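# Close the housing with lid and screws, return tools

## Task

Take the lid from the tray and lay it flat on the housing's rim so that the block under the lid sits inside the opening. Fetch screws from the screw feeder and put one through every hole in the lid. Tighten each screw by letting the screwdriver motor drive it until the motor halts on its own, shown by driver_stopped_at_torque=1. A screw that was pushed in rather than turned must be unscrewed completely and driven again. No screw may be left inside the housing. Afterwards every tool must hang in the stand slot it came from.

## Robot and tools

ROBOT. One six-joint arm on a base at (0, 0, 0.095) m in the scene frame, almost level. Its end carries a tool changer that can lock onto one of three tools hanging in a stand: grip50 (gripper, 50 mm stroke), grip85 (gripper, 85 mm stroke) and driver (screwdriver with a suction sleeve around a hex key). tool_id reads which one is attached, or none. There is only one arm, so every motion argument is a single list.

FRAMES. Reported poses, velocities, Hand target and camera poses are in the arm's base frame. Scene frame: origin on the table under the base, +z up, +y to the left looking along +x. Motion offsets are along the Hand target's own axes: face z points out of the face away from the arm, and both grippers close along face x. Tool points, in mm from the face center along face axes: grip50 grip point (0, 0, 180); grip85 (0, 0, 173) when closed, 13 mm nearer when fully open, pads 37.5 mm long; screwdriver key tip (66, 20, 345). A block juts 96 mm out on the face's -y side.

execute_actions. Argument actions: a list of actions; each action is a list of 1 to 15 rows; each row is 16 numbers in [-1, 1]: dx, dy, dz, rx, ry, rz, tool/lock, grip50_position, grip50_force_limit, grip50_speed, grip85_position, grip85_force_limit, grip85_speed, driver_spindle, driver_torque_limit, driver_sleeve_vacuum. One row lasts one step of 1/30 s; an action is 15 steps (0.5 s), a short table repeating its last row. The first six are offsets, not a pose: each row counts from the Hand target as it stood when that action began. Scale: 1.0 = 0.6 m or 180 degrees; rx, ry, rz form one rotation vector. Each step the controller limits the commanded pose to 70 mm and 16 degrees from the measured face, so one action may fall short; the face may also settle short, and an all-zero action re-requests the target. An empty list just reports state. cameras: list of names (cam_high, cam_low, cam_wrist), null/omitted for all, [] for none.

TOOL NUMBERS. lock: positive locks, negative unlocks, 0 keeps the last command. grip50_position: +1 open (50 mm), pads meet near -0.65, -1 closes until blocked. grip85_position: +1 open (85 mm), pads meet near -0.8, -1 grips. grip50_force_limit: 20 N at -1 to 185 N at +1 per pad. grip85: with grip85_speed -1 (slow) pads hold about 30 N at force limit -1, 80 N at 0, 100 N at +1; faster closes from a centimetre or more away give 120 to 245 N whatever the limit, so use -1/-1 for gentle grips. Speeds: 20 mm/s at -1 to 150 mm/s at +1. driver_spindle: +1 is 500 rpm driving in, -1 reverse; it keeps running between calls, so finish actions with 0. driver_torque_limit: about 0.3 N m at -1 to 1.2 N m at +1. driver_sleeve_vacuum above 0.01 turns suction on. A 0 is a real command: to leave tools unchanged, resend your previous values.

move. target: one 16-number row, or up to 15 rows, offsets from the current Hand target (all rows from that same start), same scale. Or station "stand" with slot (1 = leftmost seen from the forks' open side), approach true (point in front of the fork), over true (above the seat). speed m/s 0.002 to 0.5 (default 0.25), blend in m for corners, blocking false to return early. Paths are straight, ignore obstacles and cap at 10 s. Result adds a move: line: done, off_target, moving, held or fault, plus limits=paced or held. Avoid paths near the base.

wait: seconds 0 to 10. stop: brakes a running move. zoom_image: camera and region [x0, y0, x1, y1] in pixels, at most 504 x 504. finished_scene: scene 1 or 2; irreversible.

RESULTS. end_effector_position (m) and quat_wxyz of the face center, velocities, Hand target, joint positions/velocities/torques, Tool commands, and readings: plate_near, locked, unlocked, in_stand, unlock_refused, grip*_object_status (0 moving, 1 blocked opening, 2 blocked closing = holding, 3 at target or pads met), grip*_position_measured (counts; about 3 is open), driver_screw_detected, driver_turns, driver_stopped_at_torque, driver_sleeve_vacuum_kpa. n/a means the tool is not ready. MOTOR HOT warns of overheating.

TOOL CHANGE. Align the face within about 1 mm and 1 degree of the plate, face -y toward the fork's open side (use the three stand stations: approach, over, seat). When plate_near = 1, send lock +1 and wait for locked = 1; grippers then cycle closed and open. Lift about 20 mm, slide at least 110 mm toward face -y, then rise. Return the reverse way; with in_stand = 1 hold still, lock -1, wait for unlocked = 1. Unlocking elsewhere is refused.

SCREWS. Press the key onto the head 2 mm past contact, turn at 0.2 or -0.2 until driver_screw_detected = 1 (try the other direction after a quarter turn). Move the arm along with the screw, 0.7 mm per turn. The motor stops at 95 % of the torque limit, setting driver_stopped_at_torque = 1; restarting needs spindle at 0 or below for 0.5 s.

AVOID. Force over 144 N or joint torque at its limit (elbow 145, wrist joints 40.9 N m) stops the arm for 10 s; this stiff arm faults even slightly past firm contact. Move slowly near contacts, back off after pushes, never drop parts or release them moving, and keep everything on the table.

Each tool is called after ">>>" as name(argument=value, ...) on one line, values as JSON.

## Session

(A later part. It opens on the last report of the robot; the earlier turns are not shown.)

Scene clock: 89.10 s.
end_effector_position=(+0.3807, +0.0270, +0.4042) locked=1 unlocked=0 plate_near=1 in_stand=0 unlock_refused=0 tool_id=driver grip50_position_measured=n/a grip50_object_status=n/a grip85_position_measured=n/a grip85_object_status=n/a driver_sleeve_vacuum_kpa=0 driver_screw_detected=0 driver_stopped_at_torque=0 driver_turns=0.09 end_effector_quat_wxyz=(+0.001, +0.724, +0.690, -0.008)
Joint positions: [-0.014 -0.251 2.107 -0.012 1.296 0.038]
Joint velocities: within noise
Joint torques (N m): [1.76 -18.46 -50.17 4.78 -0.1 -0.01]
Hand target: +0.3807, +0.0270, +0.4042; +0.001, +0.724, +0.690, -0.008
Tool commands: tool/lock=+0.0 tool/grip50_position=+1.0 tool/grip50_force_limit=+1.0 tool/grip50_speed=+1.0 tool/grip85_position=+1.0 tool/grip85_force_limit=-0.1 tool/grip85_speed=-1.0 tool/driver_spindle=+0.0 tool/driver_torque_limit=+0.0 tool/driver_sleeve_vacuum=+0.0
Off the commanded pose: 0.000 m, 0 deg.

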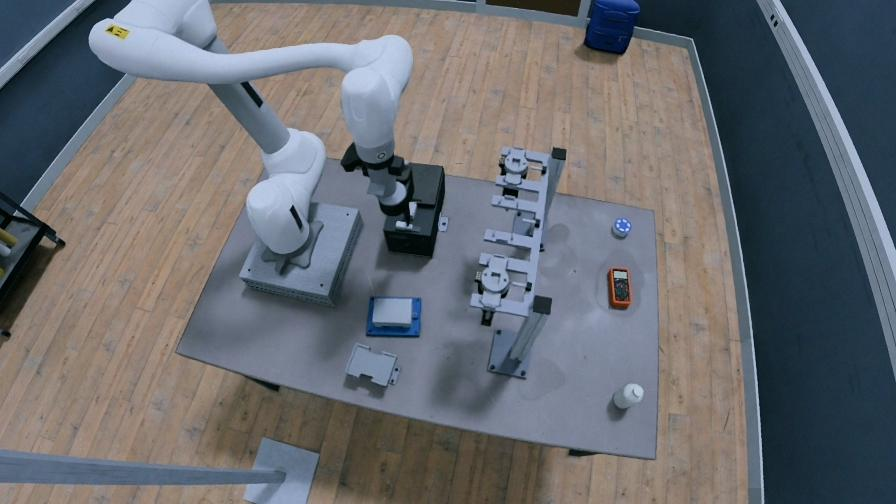

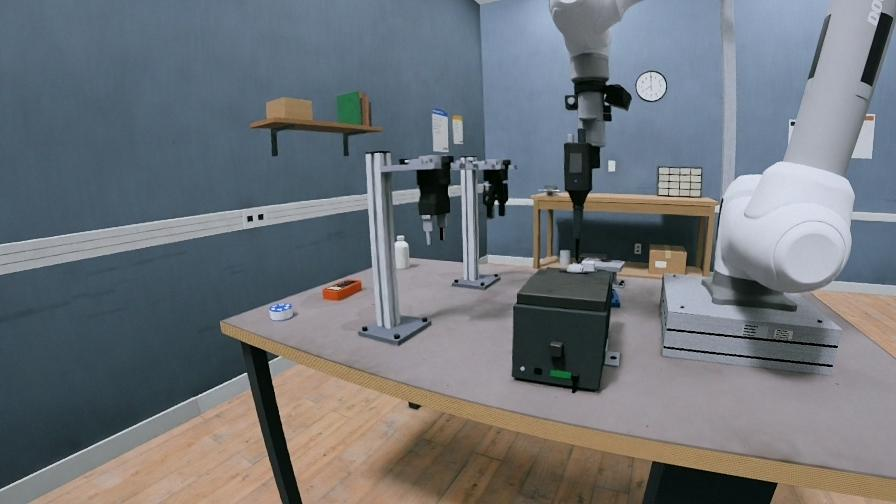

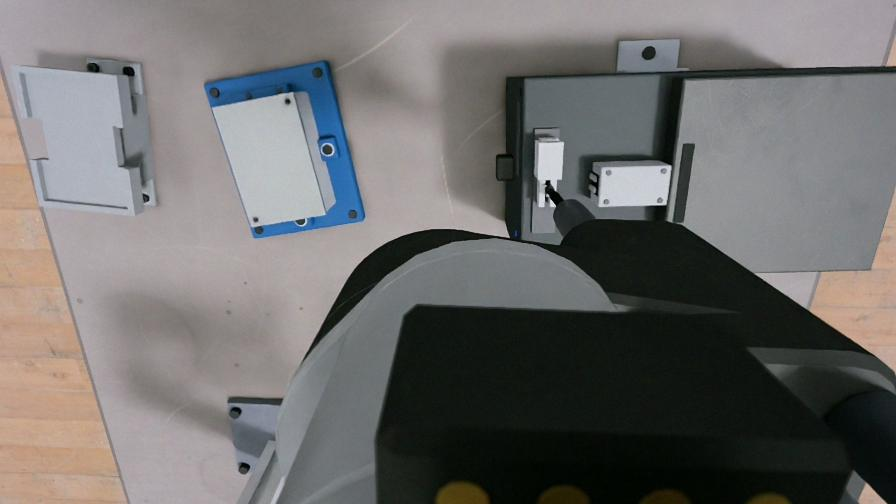

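>>> move(target=[0,0,-0.05,0,0,0,0,1,1,1,1,-0.1,-1,0,0,0], speed=0.15, cameras=["cam_wrist","cam_low"])

>>> zoom_image(camera="cam_wrist", region=[531, 164, 571, 209])

>>> zoom_image(camera="cam_low", region=[560, 230, 600, 275])

Scene clock: 91.73 s.
end_effector_position=(+0.3810, +0.0273, +0.4342) locked=1 unlocked=0 plate_near=1 in_stand=0 unlock_refused=0 tool_id=driver grip50_position_measured=n/a grip50_object_status=n/a grip85_position_measured=n/a grip85_object_status=n/a driver_sleeve_vacuum_kpa=0 driver_screw_detected=0 driver_stopped_at_torque=0 driver_turns=0.09 end_effector_quat_wxyz=(+0.001, +0.724, +0.690, -0.008)
Joint positions: [-0.013 -0.265 2.062 -0.012 1.355 0.038]
Joint velocities: within noise
Joint torques (N m): [0.95 -21.47 -55.8 4.81 0.09 0.01]
Hand target: +0.3810, +0.0273, +0.4342; +0.001, +0.724, +0.690, -0.008
Off the commanded pose: 0.000 m, 0 deg.
move: done
Images, in order (width x height): cam_low 896x504, cam_wrist 896x504.

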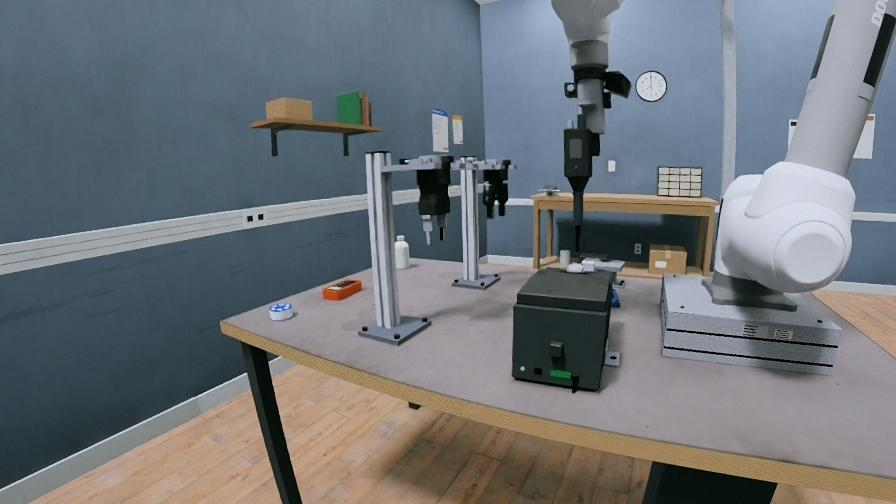

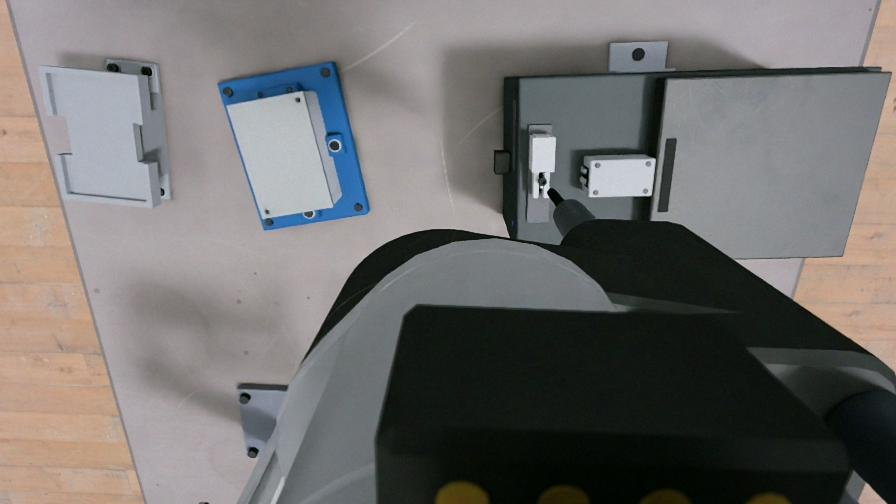

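Scaled by 11.200 from the camera's 896x504 image, which has a finer 1280x720 frame.

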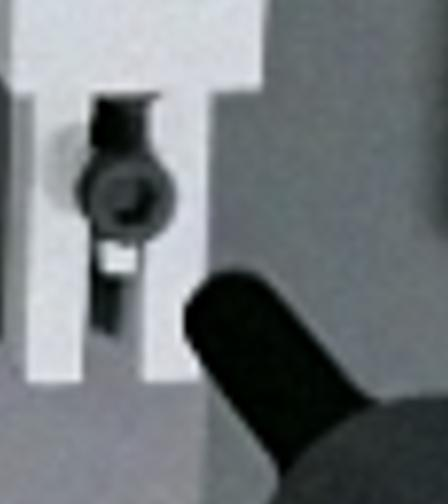

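Scaled by 11.200 from the camera's 896x504 image, which has a finer 1280x720 frame.

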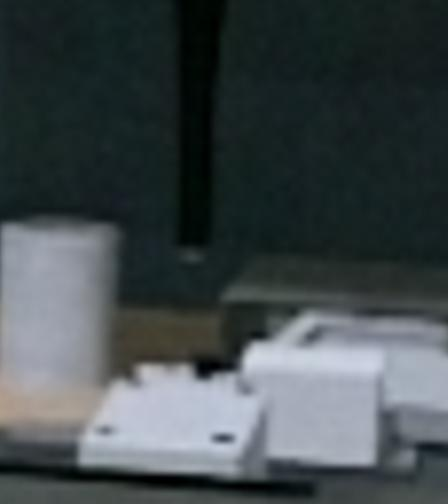

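>>> zoom_image(camera="cam_low", region=[568, 246, 590, 272])

>>> zoom_image(camera="cam_wrist", region=[534, 172, 552, 192])

Scaled by 19.385 from the camera's 896x504 image, which has a finer 1280x720 frame.

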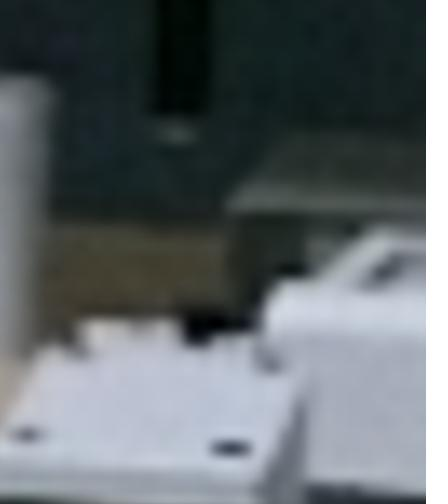

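Scaled by 25.200 from the camera's 896x504 image, which has a finer 1280x720 frame.

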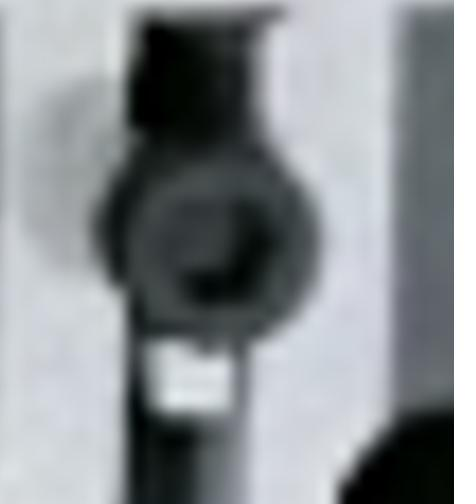

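>>> move(target=[0,0.15,0,0,0,0,0,1,1,1,1,-0.1,-1,0,0,0], speed=0.2, cameras=["cam_wrist","cam_low"])

Scene clock: 95.23 s.
end_effector_position=(+0.4709, +0.0229, +0.4334) locked=1 unlocked=0 plate_near=1 in_stand=0 unlock_refused=0 tool_id=driver grip50_position_measured=n/a grip50_object_status=n/a grip85_position_measured=n/a grip85_object_status=n/a driver_sleeve_vacuum_kpa=0 driver_screw_detected=0 driver_stopped_at_torque=0 driver_turns=0.09 end_effector_quat_wxyz=(+0.001, +0.724, +0.690, -0.008)
Joint positions: [-0.02 -0.11 1.941 -0.012 1.32 0.032]
Joint velocities: within noise
Joint torques (N m): [0.83 -38.94 -55.4 4.81 0.02 0.01]
Hand target: +0.4709, +0.0230, +0.4333; +0.001, +0.724, +0.690, -0.008
Off the commanded pose: 0.000 m, 0 deg.
move: done
Images, in order (width x height): cam_low 896x504, cam_wrist 896x504.

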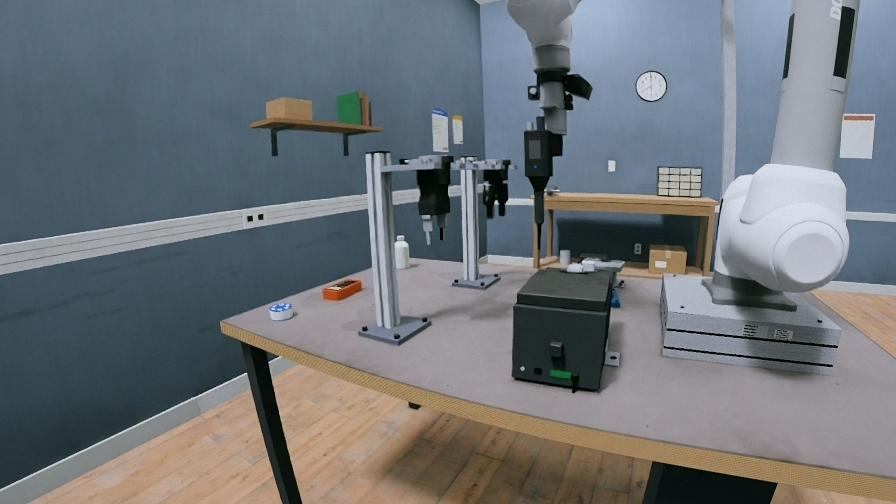

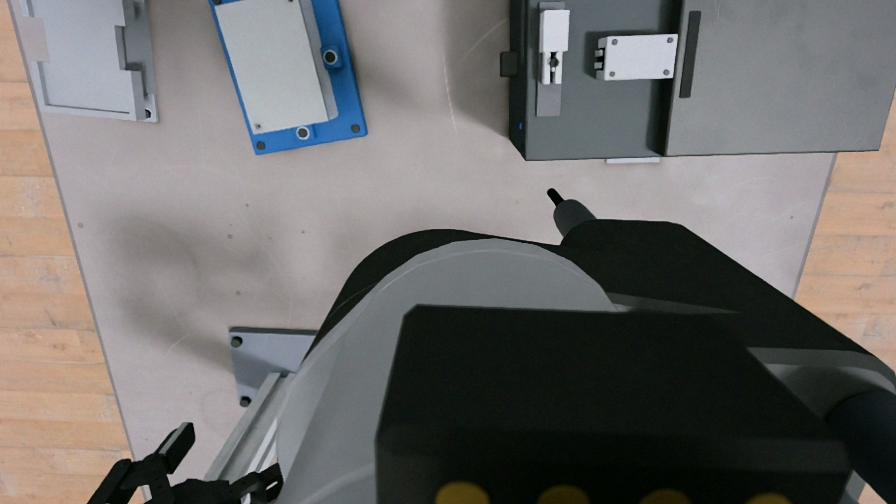

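>>> zoom_image(camera="cam_wrist", region=[543, 50, 563, 72])

>>> zoom_image(camera="cam_low", region=[560, 246, 600, 276])

Scaled by 22.909 from the camera's 896x504 image, which has a finer 1280x720 frame.

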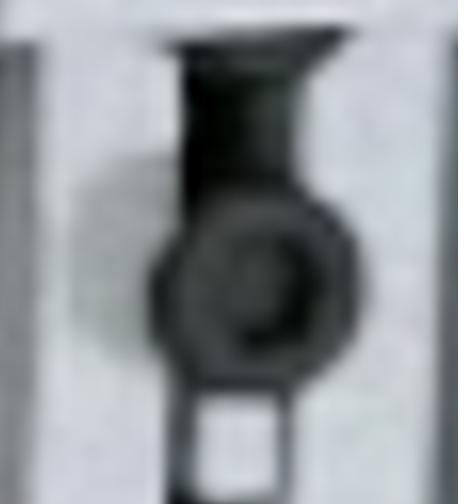

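Scaled by 12.600 from the camera's 896x504 image, which has a finer 1280x720 frame.

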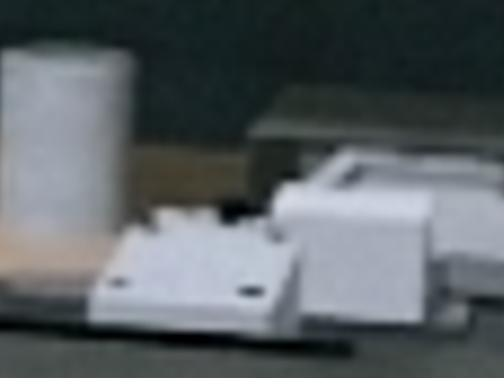

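>>> zoom_image(camera="cam_low", region=[570, 256, 586, 270])

>>> zoom_image(camera="cam_wrist", region=[525, 0, 595, 120])

Scaled by 31.500 from the camera's 896x504 image, which has a finer 1280x720 frame.

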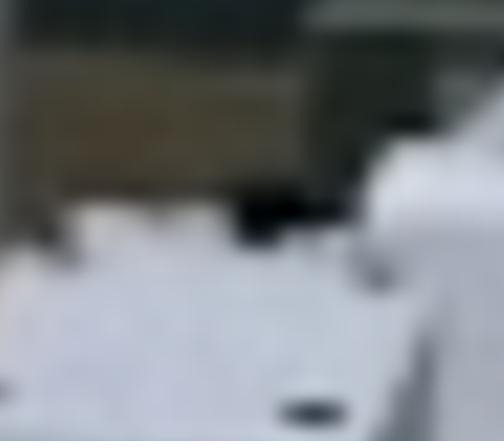

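Scaled by 4.200 from the camera's 896x504 image, which has a finer 1280x720 frame.

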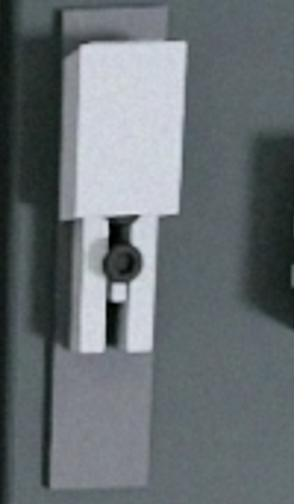

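>>> zoom_image(camera="cam_wrist", region=[215, 190, 315, 250])

>>> zoom_image(camera="cam_wrist", region=[240, 60, 380, 160])

Scaled by 5.040 from the camera's 896x504 image, which has a finer 1280x720 frame.

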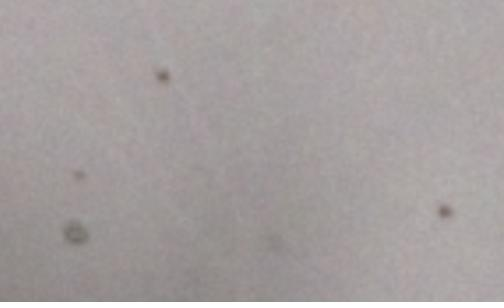

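Scaled by 3.600 from the camera's 896x504 image, which has a finer 1280x720 frame.

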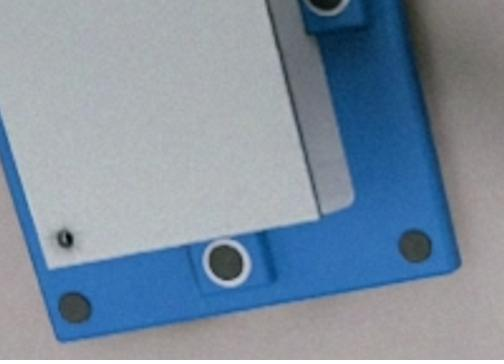

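>>> move(target=[0,-0.15,0,0,0,0,0,1,1,1,1,-0.1,-1,0,0,0], speed=0.2, cameras=["cam_wrist","cam_low"])

>>> zoom_image(camera="cam_wrist", region=[215, 250, 315, 360])

>>> zoom_image(camera="cam_wrist", region=[240, 150, 380, 250])

>>> zoom_image(camera="cam_wrist", region=[532, 172, 552, 194])

Scene clock: 98.10 s.
end_effector_position=(+0.3810, +0.0273, +0.4342) locked=1 unlocked=0 plate_near=1 in_stand=0 unlock_refused=0 tool_id=driver grip50_position_measured=n/a grip50_object_status=n/a grip85_position_measured=n/a grip85_object_status=n/a driver_sleeve_vacuum_kpa=0 driver_screw_detected=0 driver_stopped_at_torque=0 driver_turns=0.09 end_effector_quat_wxyz=(+0.001, +0.724, +0.690, -0.008)
Joint positions: [-0.013 -0.265 2.061 -0.012 1.355 0.038]
Joint velocities: within noise
Joint torques (N m): [0.84 -21.74 -55.51 4.84 0.07 -0.04]
Hand target: +0.3810, +0.0273, +0.4342; +0.001, +0.724, +0.690, -0.008
Off the commanded pose: 0.000 m, 0 deg.
move: done
Images, in order (width x height): cam_low 896x504, cam_wrist 896x504.

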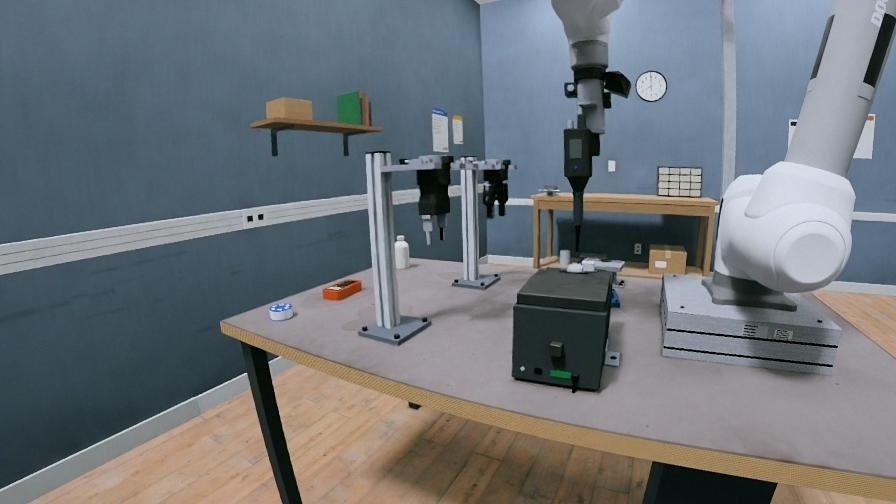

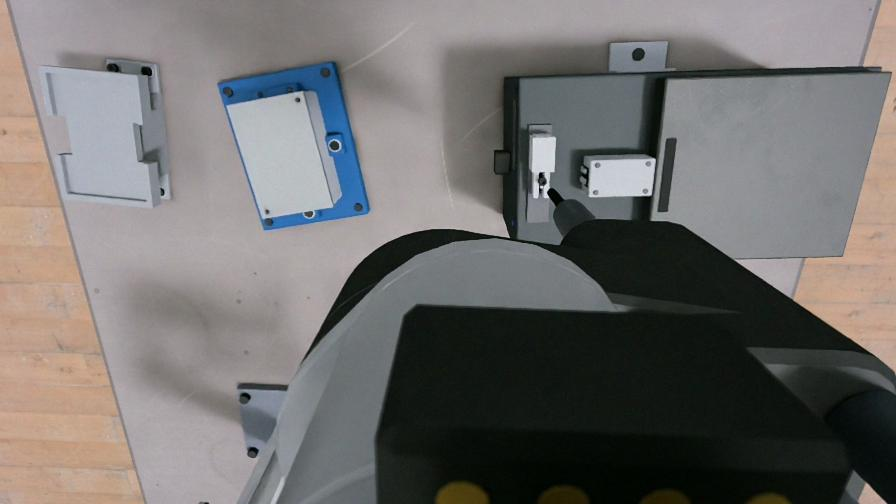

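Scaled by 4.582 from the camera's 896x504 image, which has a finer 1280x720 frame.

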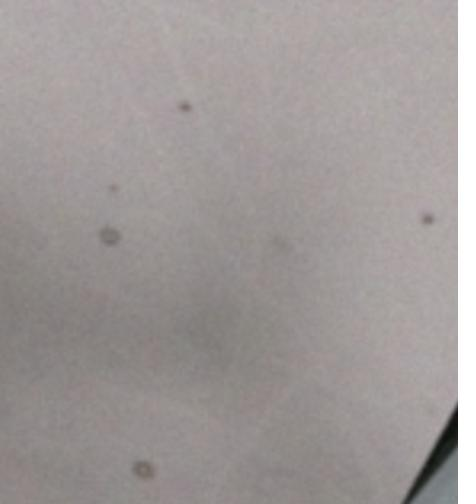

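Scaled by 3.600 from the camera's 896x504 image, which has a finer 1280x720 frame.

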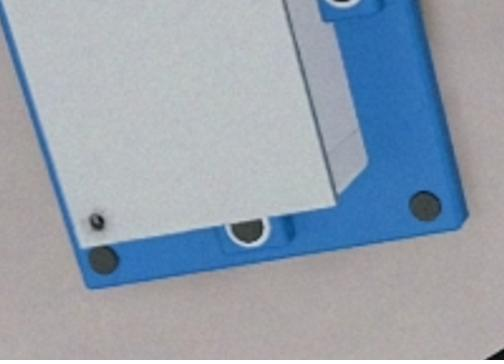

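Scaled by 22.909 from the camera's 896x504 image, which has a finer 1280x720 frame.

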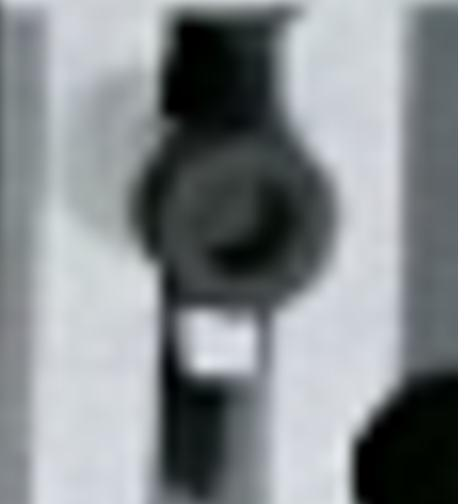

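>>> move(target=[-0.0045,-0.0042,0,0,0,0,0,1,1,1,1,-0.1,-1,0,0,0], speed=0.05, cameras=["cam_wrist","cam_low"])

>>> zoom_image(camera="cam_wrist", region=[535, 174, 557, 196])

>>> zoom_image(camera="cam_low", region=[566, 246, 590, 272])

Scene clock: 99.57 s.
end_effector_position=(+0.3783, +0.0247, +0.4343) locked=1 unlocked=0 plate_near=1 in_stand=0 unlock_refused=0 tool_id=driver grip50_position_measured=n/a grip50_object_status=n/a grip85_position_measured=n/a grip85_object_status=n/a driver_sleeve_vacuum_kpa=0 driver_screw_detected=0 driver_stopped_at_torque=0 driver_turns=0.09 end_effector_quat_wxyz=(+0.001, +0.724, +0.690, -0.008)
Joint positions: [-0.02 -0.27 2.065 -0.012 1.357 0.031]
Joint velocities: within noise
Joint torques (N m): [0.99 -21.31 -55.63 4.85 0.03 -0.03]
Hand target: +0.3783, +0.0247, +0.4343; +0.001, +0.724, +0.690, -0.008
Off the commanded pose: 0.000 m, 0 deg.
move: done
Images, in order (width x height): cam_low 896x504, cam_wrist 896x504.

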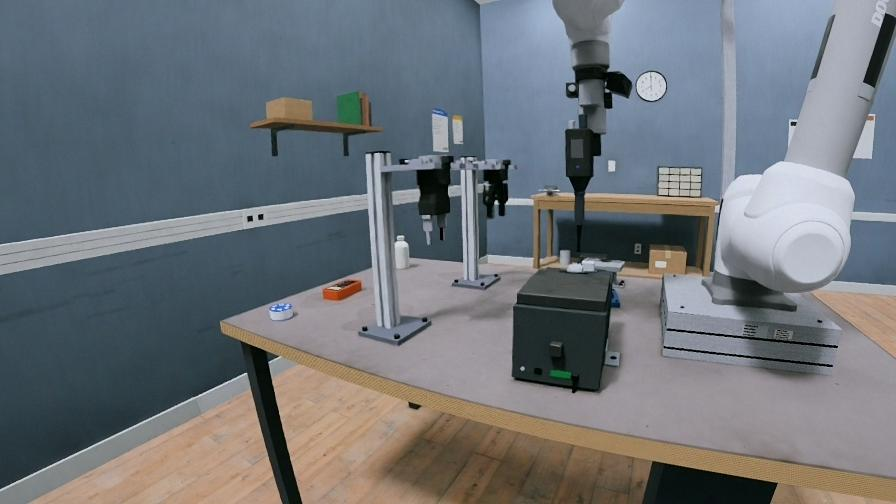

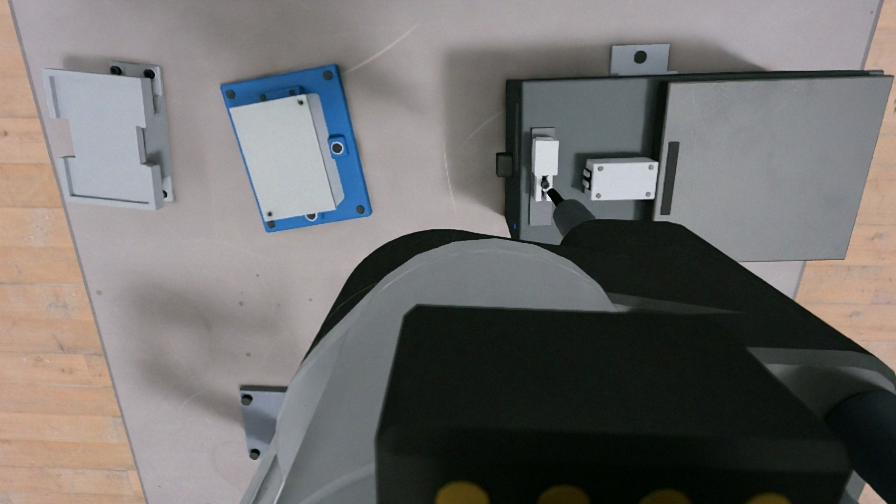

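Scaled by 22.909 from the camera's 896x504 image, which has a finer 1280x720 frame.

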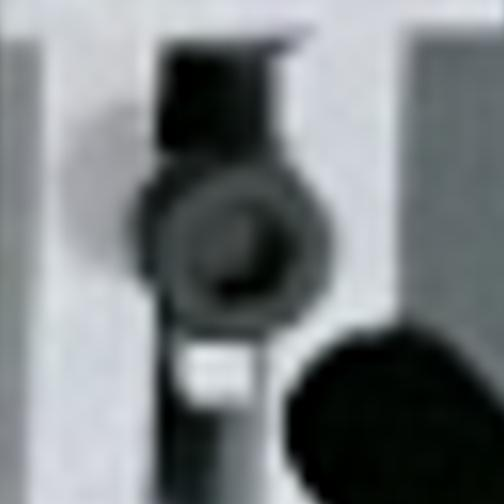

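Scaled by 19.385 from the camera's 896x504 image, which has a finer 1280x720 frame.

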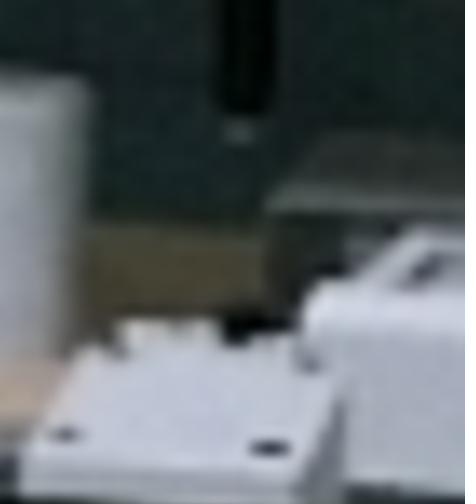

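>>> move(target=[0,0,0.0352,0,0,0,0,1,1,1,1,-0.1,-1,0,0,1], speed=0.06, cameras=["cam_wrist","cam_low"])

>>> zoom_image(camera="cam_wrist", region=[535, 174, 567, 206])

>>> zoom_image(camera="cam_low", region=[566, 246, 590, 272])

Scene clock: 100.60 s.
end_effector_position=(+0.3781, +0.0245, +0.4132) locked=1 unlocked=0 plate_near=1 in_stand=0 unlock_refused=0 tool_id=driver grip50_position_measured=n/a grip50_object_status=n/a grip85_position_measured=n/a grip85_object_status=n/a driver_sleeve_vacuum_kpa=14 driver_screw_detected=0 driver_stopped_at_torque=0 driver_turns=0.09 end_effector_quat_wxyz=(+0.001, +0.724, +0.690, -0.008)
Joint positions: [-0.02 -0.261 2.098 -0.012 1.315 0.031]
Joint velocities: within noise
Joint torques (N m): [1.08 -20.29 -53.05 4.52 -0.09 0]
Hand target: +0.3781, +0.0245, +0.4131; +0.001, +0.724, +0.690, -0.008
Off the commanded pose: 0.000 m, 0 deg.
move: done
Images, in order (width x height): cam_low 896x504, cam_wrist 896x504.

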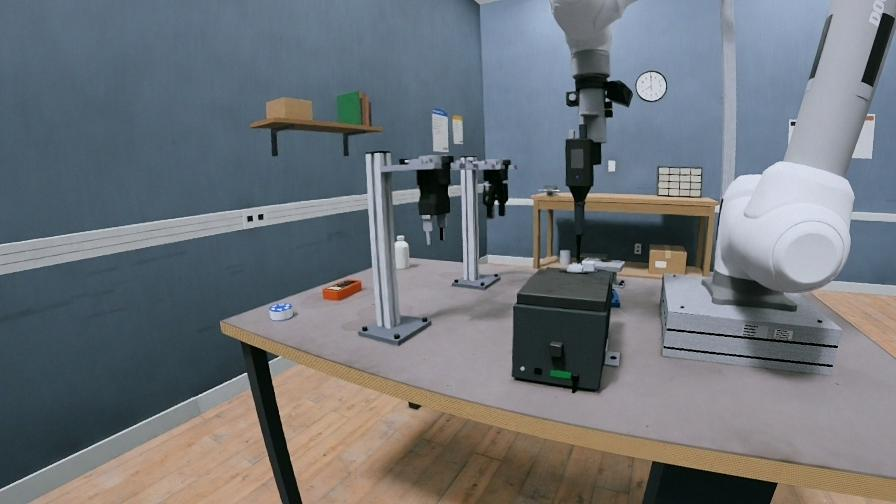

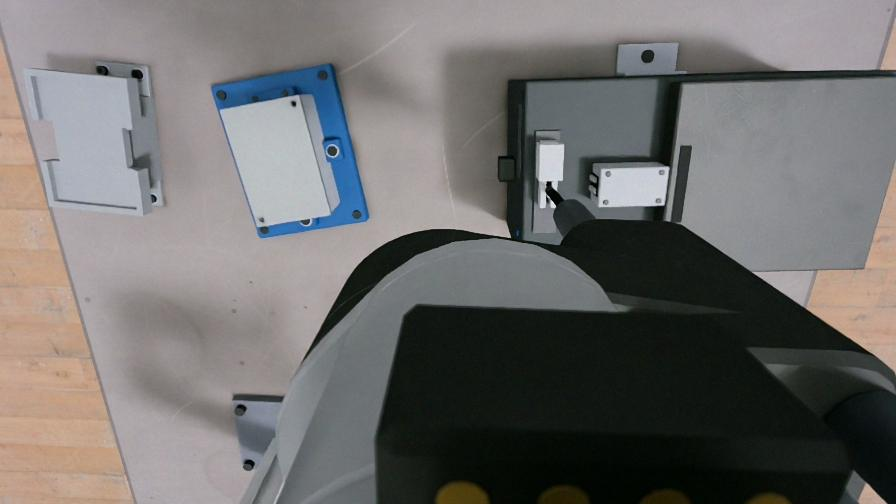

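Scaled by 15.750 from the camera's 896x504 image, which has a finer 1280x720 frame.

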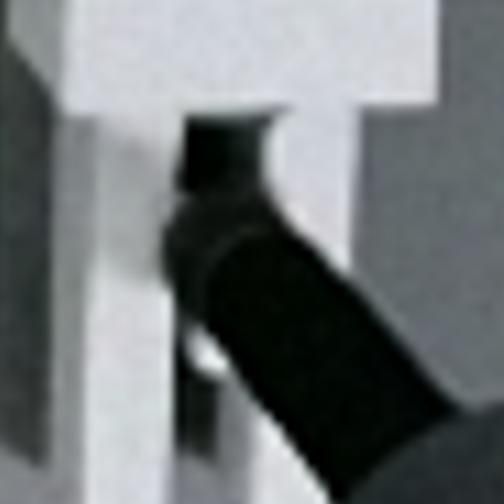

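Scaled by 19.385 from the camera's 896x504 image, which has a finer 1280x720 frame.

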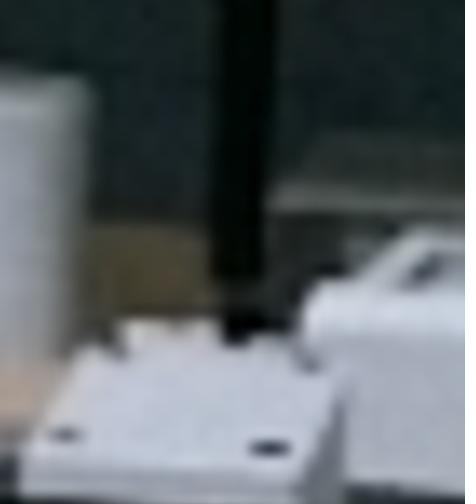

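>>> move(target=[0,0,0.0055,0,0,0,0,1,1,1,1,-0.1,-1,0,0,1], speed=0.02, cameras=["cam_wrist","cam_low"])

>>> zoom_image(camera="cam_wrist", region=[535, 174, 567, 206])

>>> zoom_image(camera="cam_low", region=[566, 246, 590, 272])

Scene clock: 102.23 s.
end_effector_position=(+0.3781, +0.0245, +0.4098) locked=1 unlocked=0 plate_near=1 in_stand=0 unlock_refused=0 tool_id=driver grip50_position_measured=n/a grip50_object_status=n/a grip85_position_measured=n/a grip85_object_status=n/a driver_sleeve_vacuum_kpa=14 driver_screw_detected=0 driver_stopped_at_torque=0 driver_turns=0.09 end_effector_quat_wxyz=(+0.001, +0.724, +0.690, -0.008)
Joint positions: [-0.021 -0.259 2.103 -0.012 1.308 0.031]
Joint velocities: within noise
Joint torques (N m): [0.73 -18.99 -52.1 4.49 -0.01 -0.01]
Hand target: +0.3781, +0.0244, +0.4098; +0.001, +0.724, +0.690, -0.008
Off the commanded pose: 0.000 m, 0 deg.
move: done
Images, in order (width x height): cam_low 896x504, cam_wrist 896x504.

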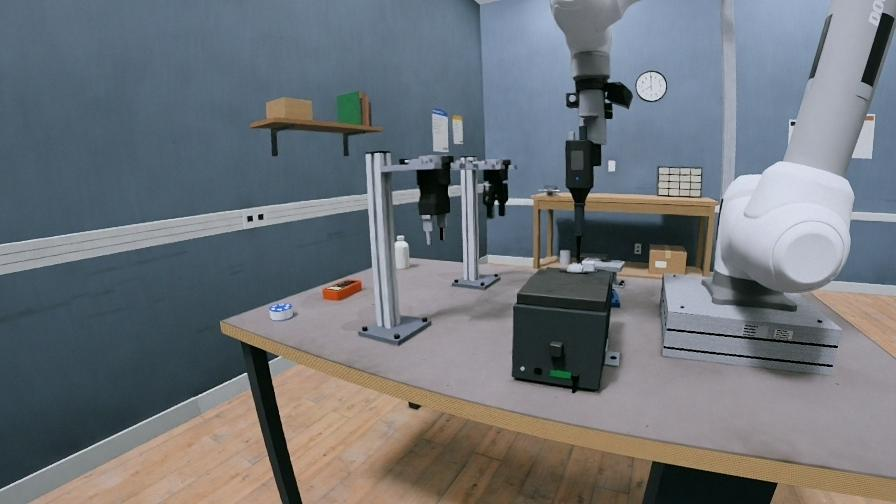

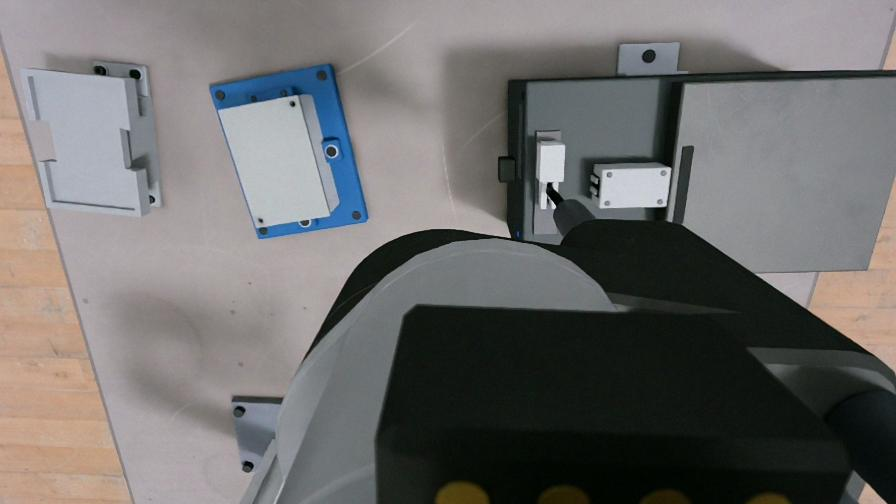

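Scaled by 15.750 from the camera's 896x504 image, which has a finer 1280x720 frame.

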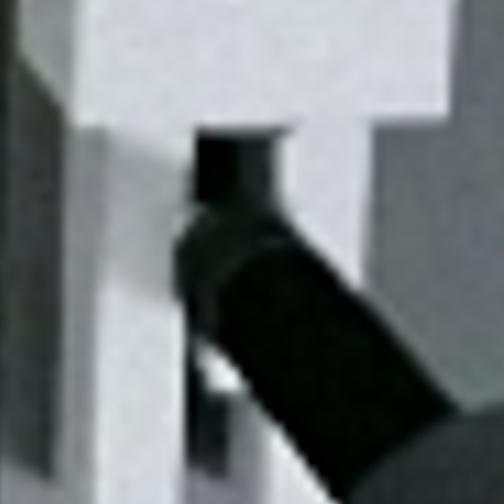

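Scaled by 19.385 from the camera's 896x504 image, which has a finer 1280x720 frame.

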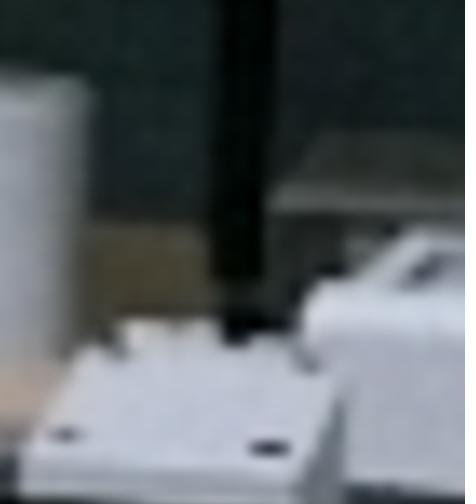

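>>> execute_actions(actions=[[[0,0,0,0,0,0,0,1,1,1,1,-0.1,-1,0.12,0,1],[0,0,0,0,0,0,0,1,1,1,1,-0.1,-1,0.12,0,1],[0,0,0,0,0,0,0,1,1,1,1,-0.1,-1,0.12,0,1],[0,0,0,0,0,0,0,1,1,1,1,-0.1,-1,0.12,0,1],[0,0,0,0,0,0,0,1,1,1,1,-0.1,-1,0.12,0,1],[0,0,0,0,0,0,0,1,1,1,1,-0.1,-1,0.12,0,1],[0,0,0,0,0,0,0,1,1,1,1,-0.1,-1,0.12,0,1],[0,0,0,0,0,0,0,1,1,1,1,-0.1,-1,0.12,0,1],[0,0,0,0,0,0,0,1,1,1,1,-0.1,-1,0.12,0,1],[0,0,0,0,0,0,0,1,1,1,1,-0.1,-1,0.12,0,1],[0,0,0,0,0,0,0,1,1,1,1,-0.1,-1,0.12,0,1],[0,0,0,0,0,0,0,1,1,1,1,-0.1,-1,0.12,0,1],[0,0,0,0,0,0,0,1,1,1,1,-0.1,-1,0.12,0,1],[0,0,0,0,0,0,0,1,1,1,1,-0.1,-1,0.12,0,1],[0,0,0,0,0,0,0,1,1,1,1,-0.1,-1,0,0,1]]], cameras=["cam_wrist"])

>>> zoom_image(camera="cam_wrist", region=[535, 174, 567, 206])

Scene clock: 103.37 s.
end_effector_position=(+0.3781, +0.0244, +0.4098) locked=1 unlocked=0 plate_near=1 in_stand=0 unlock_refused=0 tool_id=driver grip50_position_measured=n/a grip50_object_status=n/a grip85_position_measured=n/a grip85_object_status=n/a driver_sleeve_vacuum_kpa=14 driver_screw_detected=0 driver_stopped_at_torque=0 driver_turns=0.54 end_effector_quat_wxyz=(+0.001, +0.724, +0.690, -0.008)
Joint positions: [-0.021 -0.259 2.103 -0.012 1.308 0.031]
Joint velocities: within noise
Joint torques (N m): [0.69 -18.99 -51.61 4.2 0.33 -0.04]
Hand target: +0.3781, +0.0244, +0.4098; +0.001, +0.724, +0.690, -0.008
Off the commanded pose: 0.000 m, 0 deg.
Step readings (end_effector_position):
0: (+0.3781, +0.0244, +0.4098)
1: (+0.3781, +0.0244, +0.4098)
2: (+0.3781, +0.0244, +0.4098)
4: (+0.3781, +0.0244, +0.4098)
8: (+0.3781, +0.0244, +0.4098)
15: (+0.3781, +0.0244, +0.4098)
Images, in order (width x height): cam_wrist 896x504.

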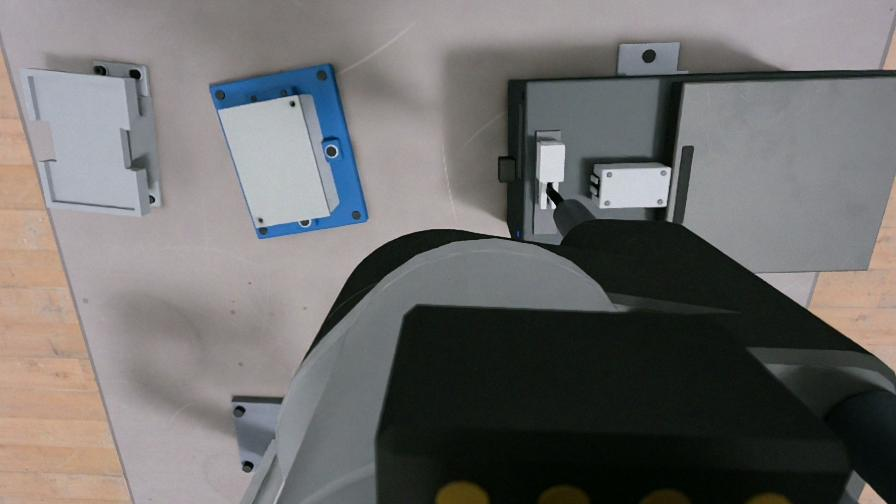

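Scaled by 15.750 from the camera's 896x504 image, which has a finer 1280x720 frame.

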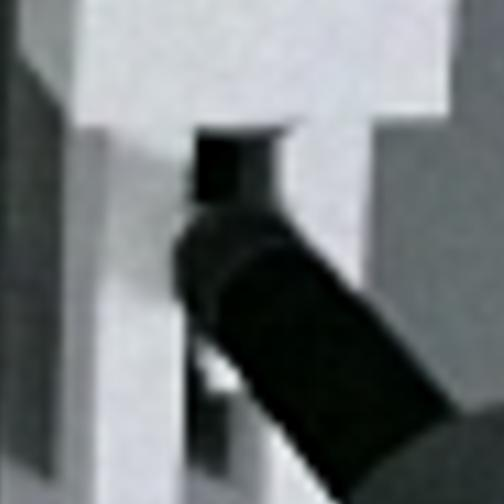

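>>> execute_actions(actions=[[[0,0,0,0,0,0,0,1,1,1,1,-0.1,-1,-0.12,0,1],[0,0,0,0,0,0,0,1,1,1,1,-0.1,-1,-0.12,0,1],[0,0,0,0,0,0,0,1,1,1,1,-0.1,-1,-0.12,0,1],[0,0,0,0,0,0,0,1,1,1,1,-0.1,-1,-0.12,0,1],[0,0,0,0,0,0,0,1,1,1,1,-0.1,-1,-0.12,0,1],[0,0,0,0,0,0,0,1,1,1,1,-0.1,-1,-0.12,0,1],[0,0,0,0,0,0,0,1,1,1,1,-0.1,-1,-0.12,0,1],[0,0,0,0,0,0,0,1,1,1,1,-0.1,-1,-0.12,0,1],[0,0,0,0,0,0,0,1,1,1,1,-0.1,-1,-0.12,0,1],[0,0,0,0,0,0,0,1,1,1,1,-0.1,-1,-0.12,0,1],[0,0,0,0,0,0,0,1,1,1,1,-0.1,-1,-0.12,0,1],[0,0,0,0,0,0,0,1,1,1,1,-0.1,-1,-0.12,0,1],[0,0,0,0,0,0,0,1,1,1,1,-0.1,-1,-0.12,0,1],[0,0,0,0,0,0,0,1,1,1,1,-0.1,-1,-0.12,0,1],[0,0,0,0,0,0,0,1,1,1,1,-0.1,-1,0,0,1]]], cameras=["cam_low"])

>>> zoom_image(camera="cam_low", region=[566, 246, 590, 272])

Scene clock: 104.27 s.
end_effector_position=(+0.3781, +0.0244, +0.4098) locked=1 unlocked=0 plate_near=1 in_stand=0 unlock_refused=0 tool_id=driver grip50_position_measured=n/a grip50_object_status=n/a grip85_position_measured=n/a grip85_object_status=n/a driver_sleeve_vacuum_kpa=14 driver_screw_detected=0 driver_stopped_at_torque=0 driver_turns=0.09 end_effector_quat_wxyz=(+0.001, +0.724, +0.690, -0.008)
Joint positions: [-0.021 -0.259 2.103 -0.012 1.308 0.031]
Joint velocities: within noise
Joint torques (N m): [0.62 -19.11 -51.97 4.68 0.02 -0.02]
Hand target: +0.3781, +0.0244, +0.4098; +0.001, +0.724, +0.690, -0.008
Off the commanded pose: 0.000 m, 0 deg.
Step readings (end_effector_position):
0: (+0.3781, +0.0244, +0.4098)
1: (+0.3781, +0.0244, +0.4098)
2: (+0.3781, +0.0244, +0.4098)
4: (+0.3781, +0.0244, +0.4098)
8: (+0.3781, +0.0244, +0.4098)
15: (+0.3781, +0.0244, +0.4098)
Images, in order (width x height): cam_low 896x504.

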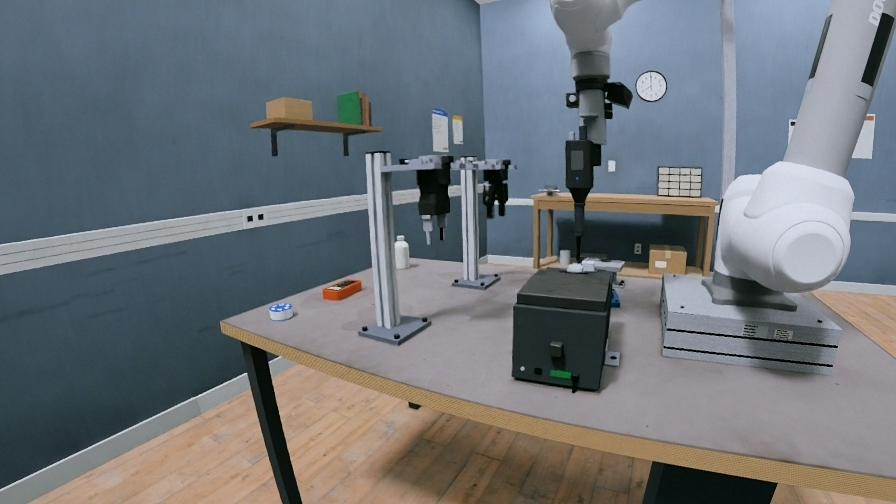

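Scaled by 19.385 from the camera's 896x504 image, which has a finer 1280x720 frame.

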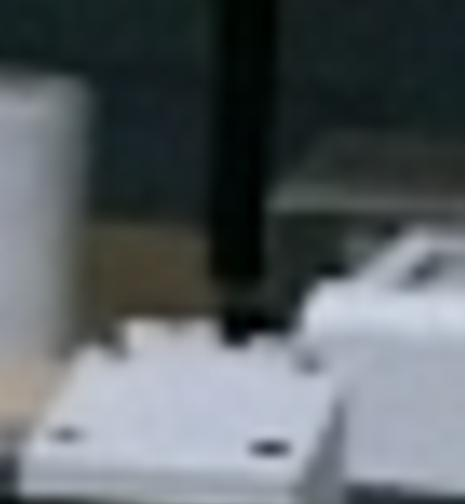

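>>> move(target=[0,0,-0.0407,0,0,0,0,1,1,1,1,-0.1,-1,0,0,1], speed=0.06, cameras=["cam_wrist","cam_low"])

>>> zoom_image(camera="cam_wrist", region=[535, 174, 557, 196])

Scene clock: 105.40 s.
end_effector_position=(+0.3783, +0.0247, +0.4342) locked=1 unlocked=0 plate_near=1 in_stand=0 unlock_refused=0 tool_id=driver grip50_position_measured=n/a grip50_object_status=n/a grip85_position_measured=n/a grip85_object_status=n/a driver_sleeve_vacuum_kpa=14 driver_screw_detected=0 driver_stopped_at_torque=0 driver_turns=0.09 end_effector_quat_wxyz=(+0.001, +0.724, +0.690, -0.008)
Joint positions: [-0.02 -0.27 2.065 -0.012 1.357 0.031]
Joint velocities: within noise
Joint torques (N m): [0.94 -20.75 -55.55 4.81 0.06 -0.03]
Hand target: +0.3783, +0.0247, +0.4343; +0.001, +0.724, +0.690, -0.008
Off the commanded pose: 0.000 m, 0 deg.
move: done
Images, in order (width x height): cam_low 896x504, cam_wrist 896x504.

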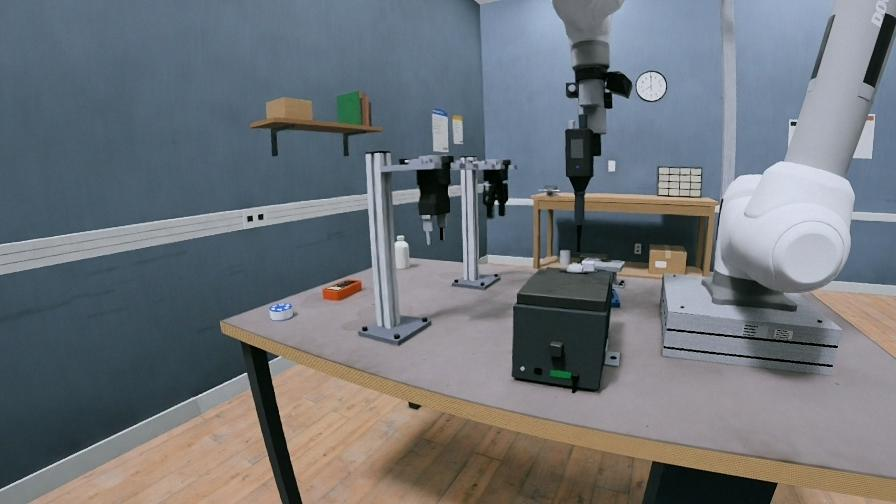

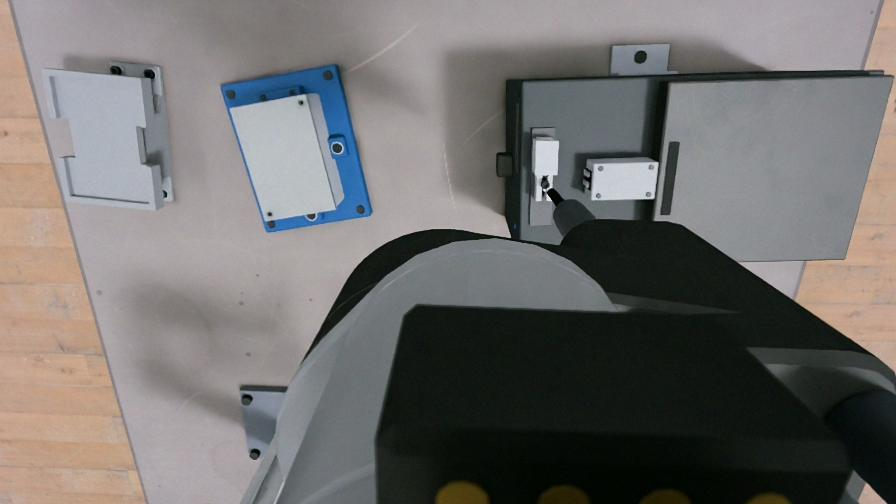

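Scaled by 22.909 from the camera's 896x504 image, which has a finer 1280x720 frame.

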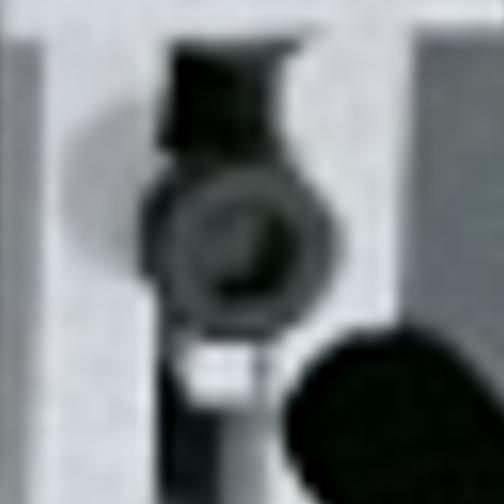

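>>> zoom_image(camera="cam_wrist", region=[520, 120, 670, 210])

>>> zoom_image(camera="cam_low", region=[540, 230, 640, 290])

Scaled by 3.360 from the camera's 896x504 image, which has a finer 1280x720 frame.

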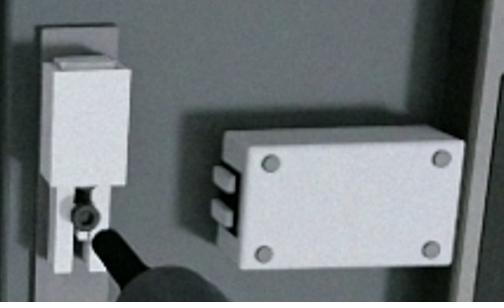

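Scaled by 5.040 from the camera's 896x504 image, which has a finer 1280x720 frame.

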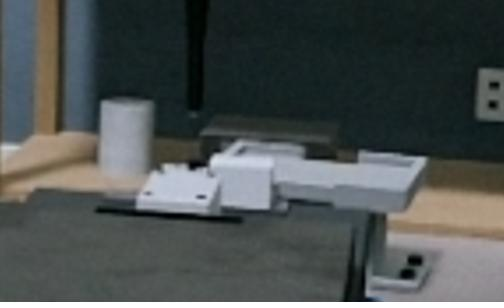

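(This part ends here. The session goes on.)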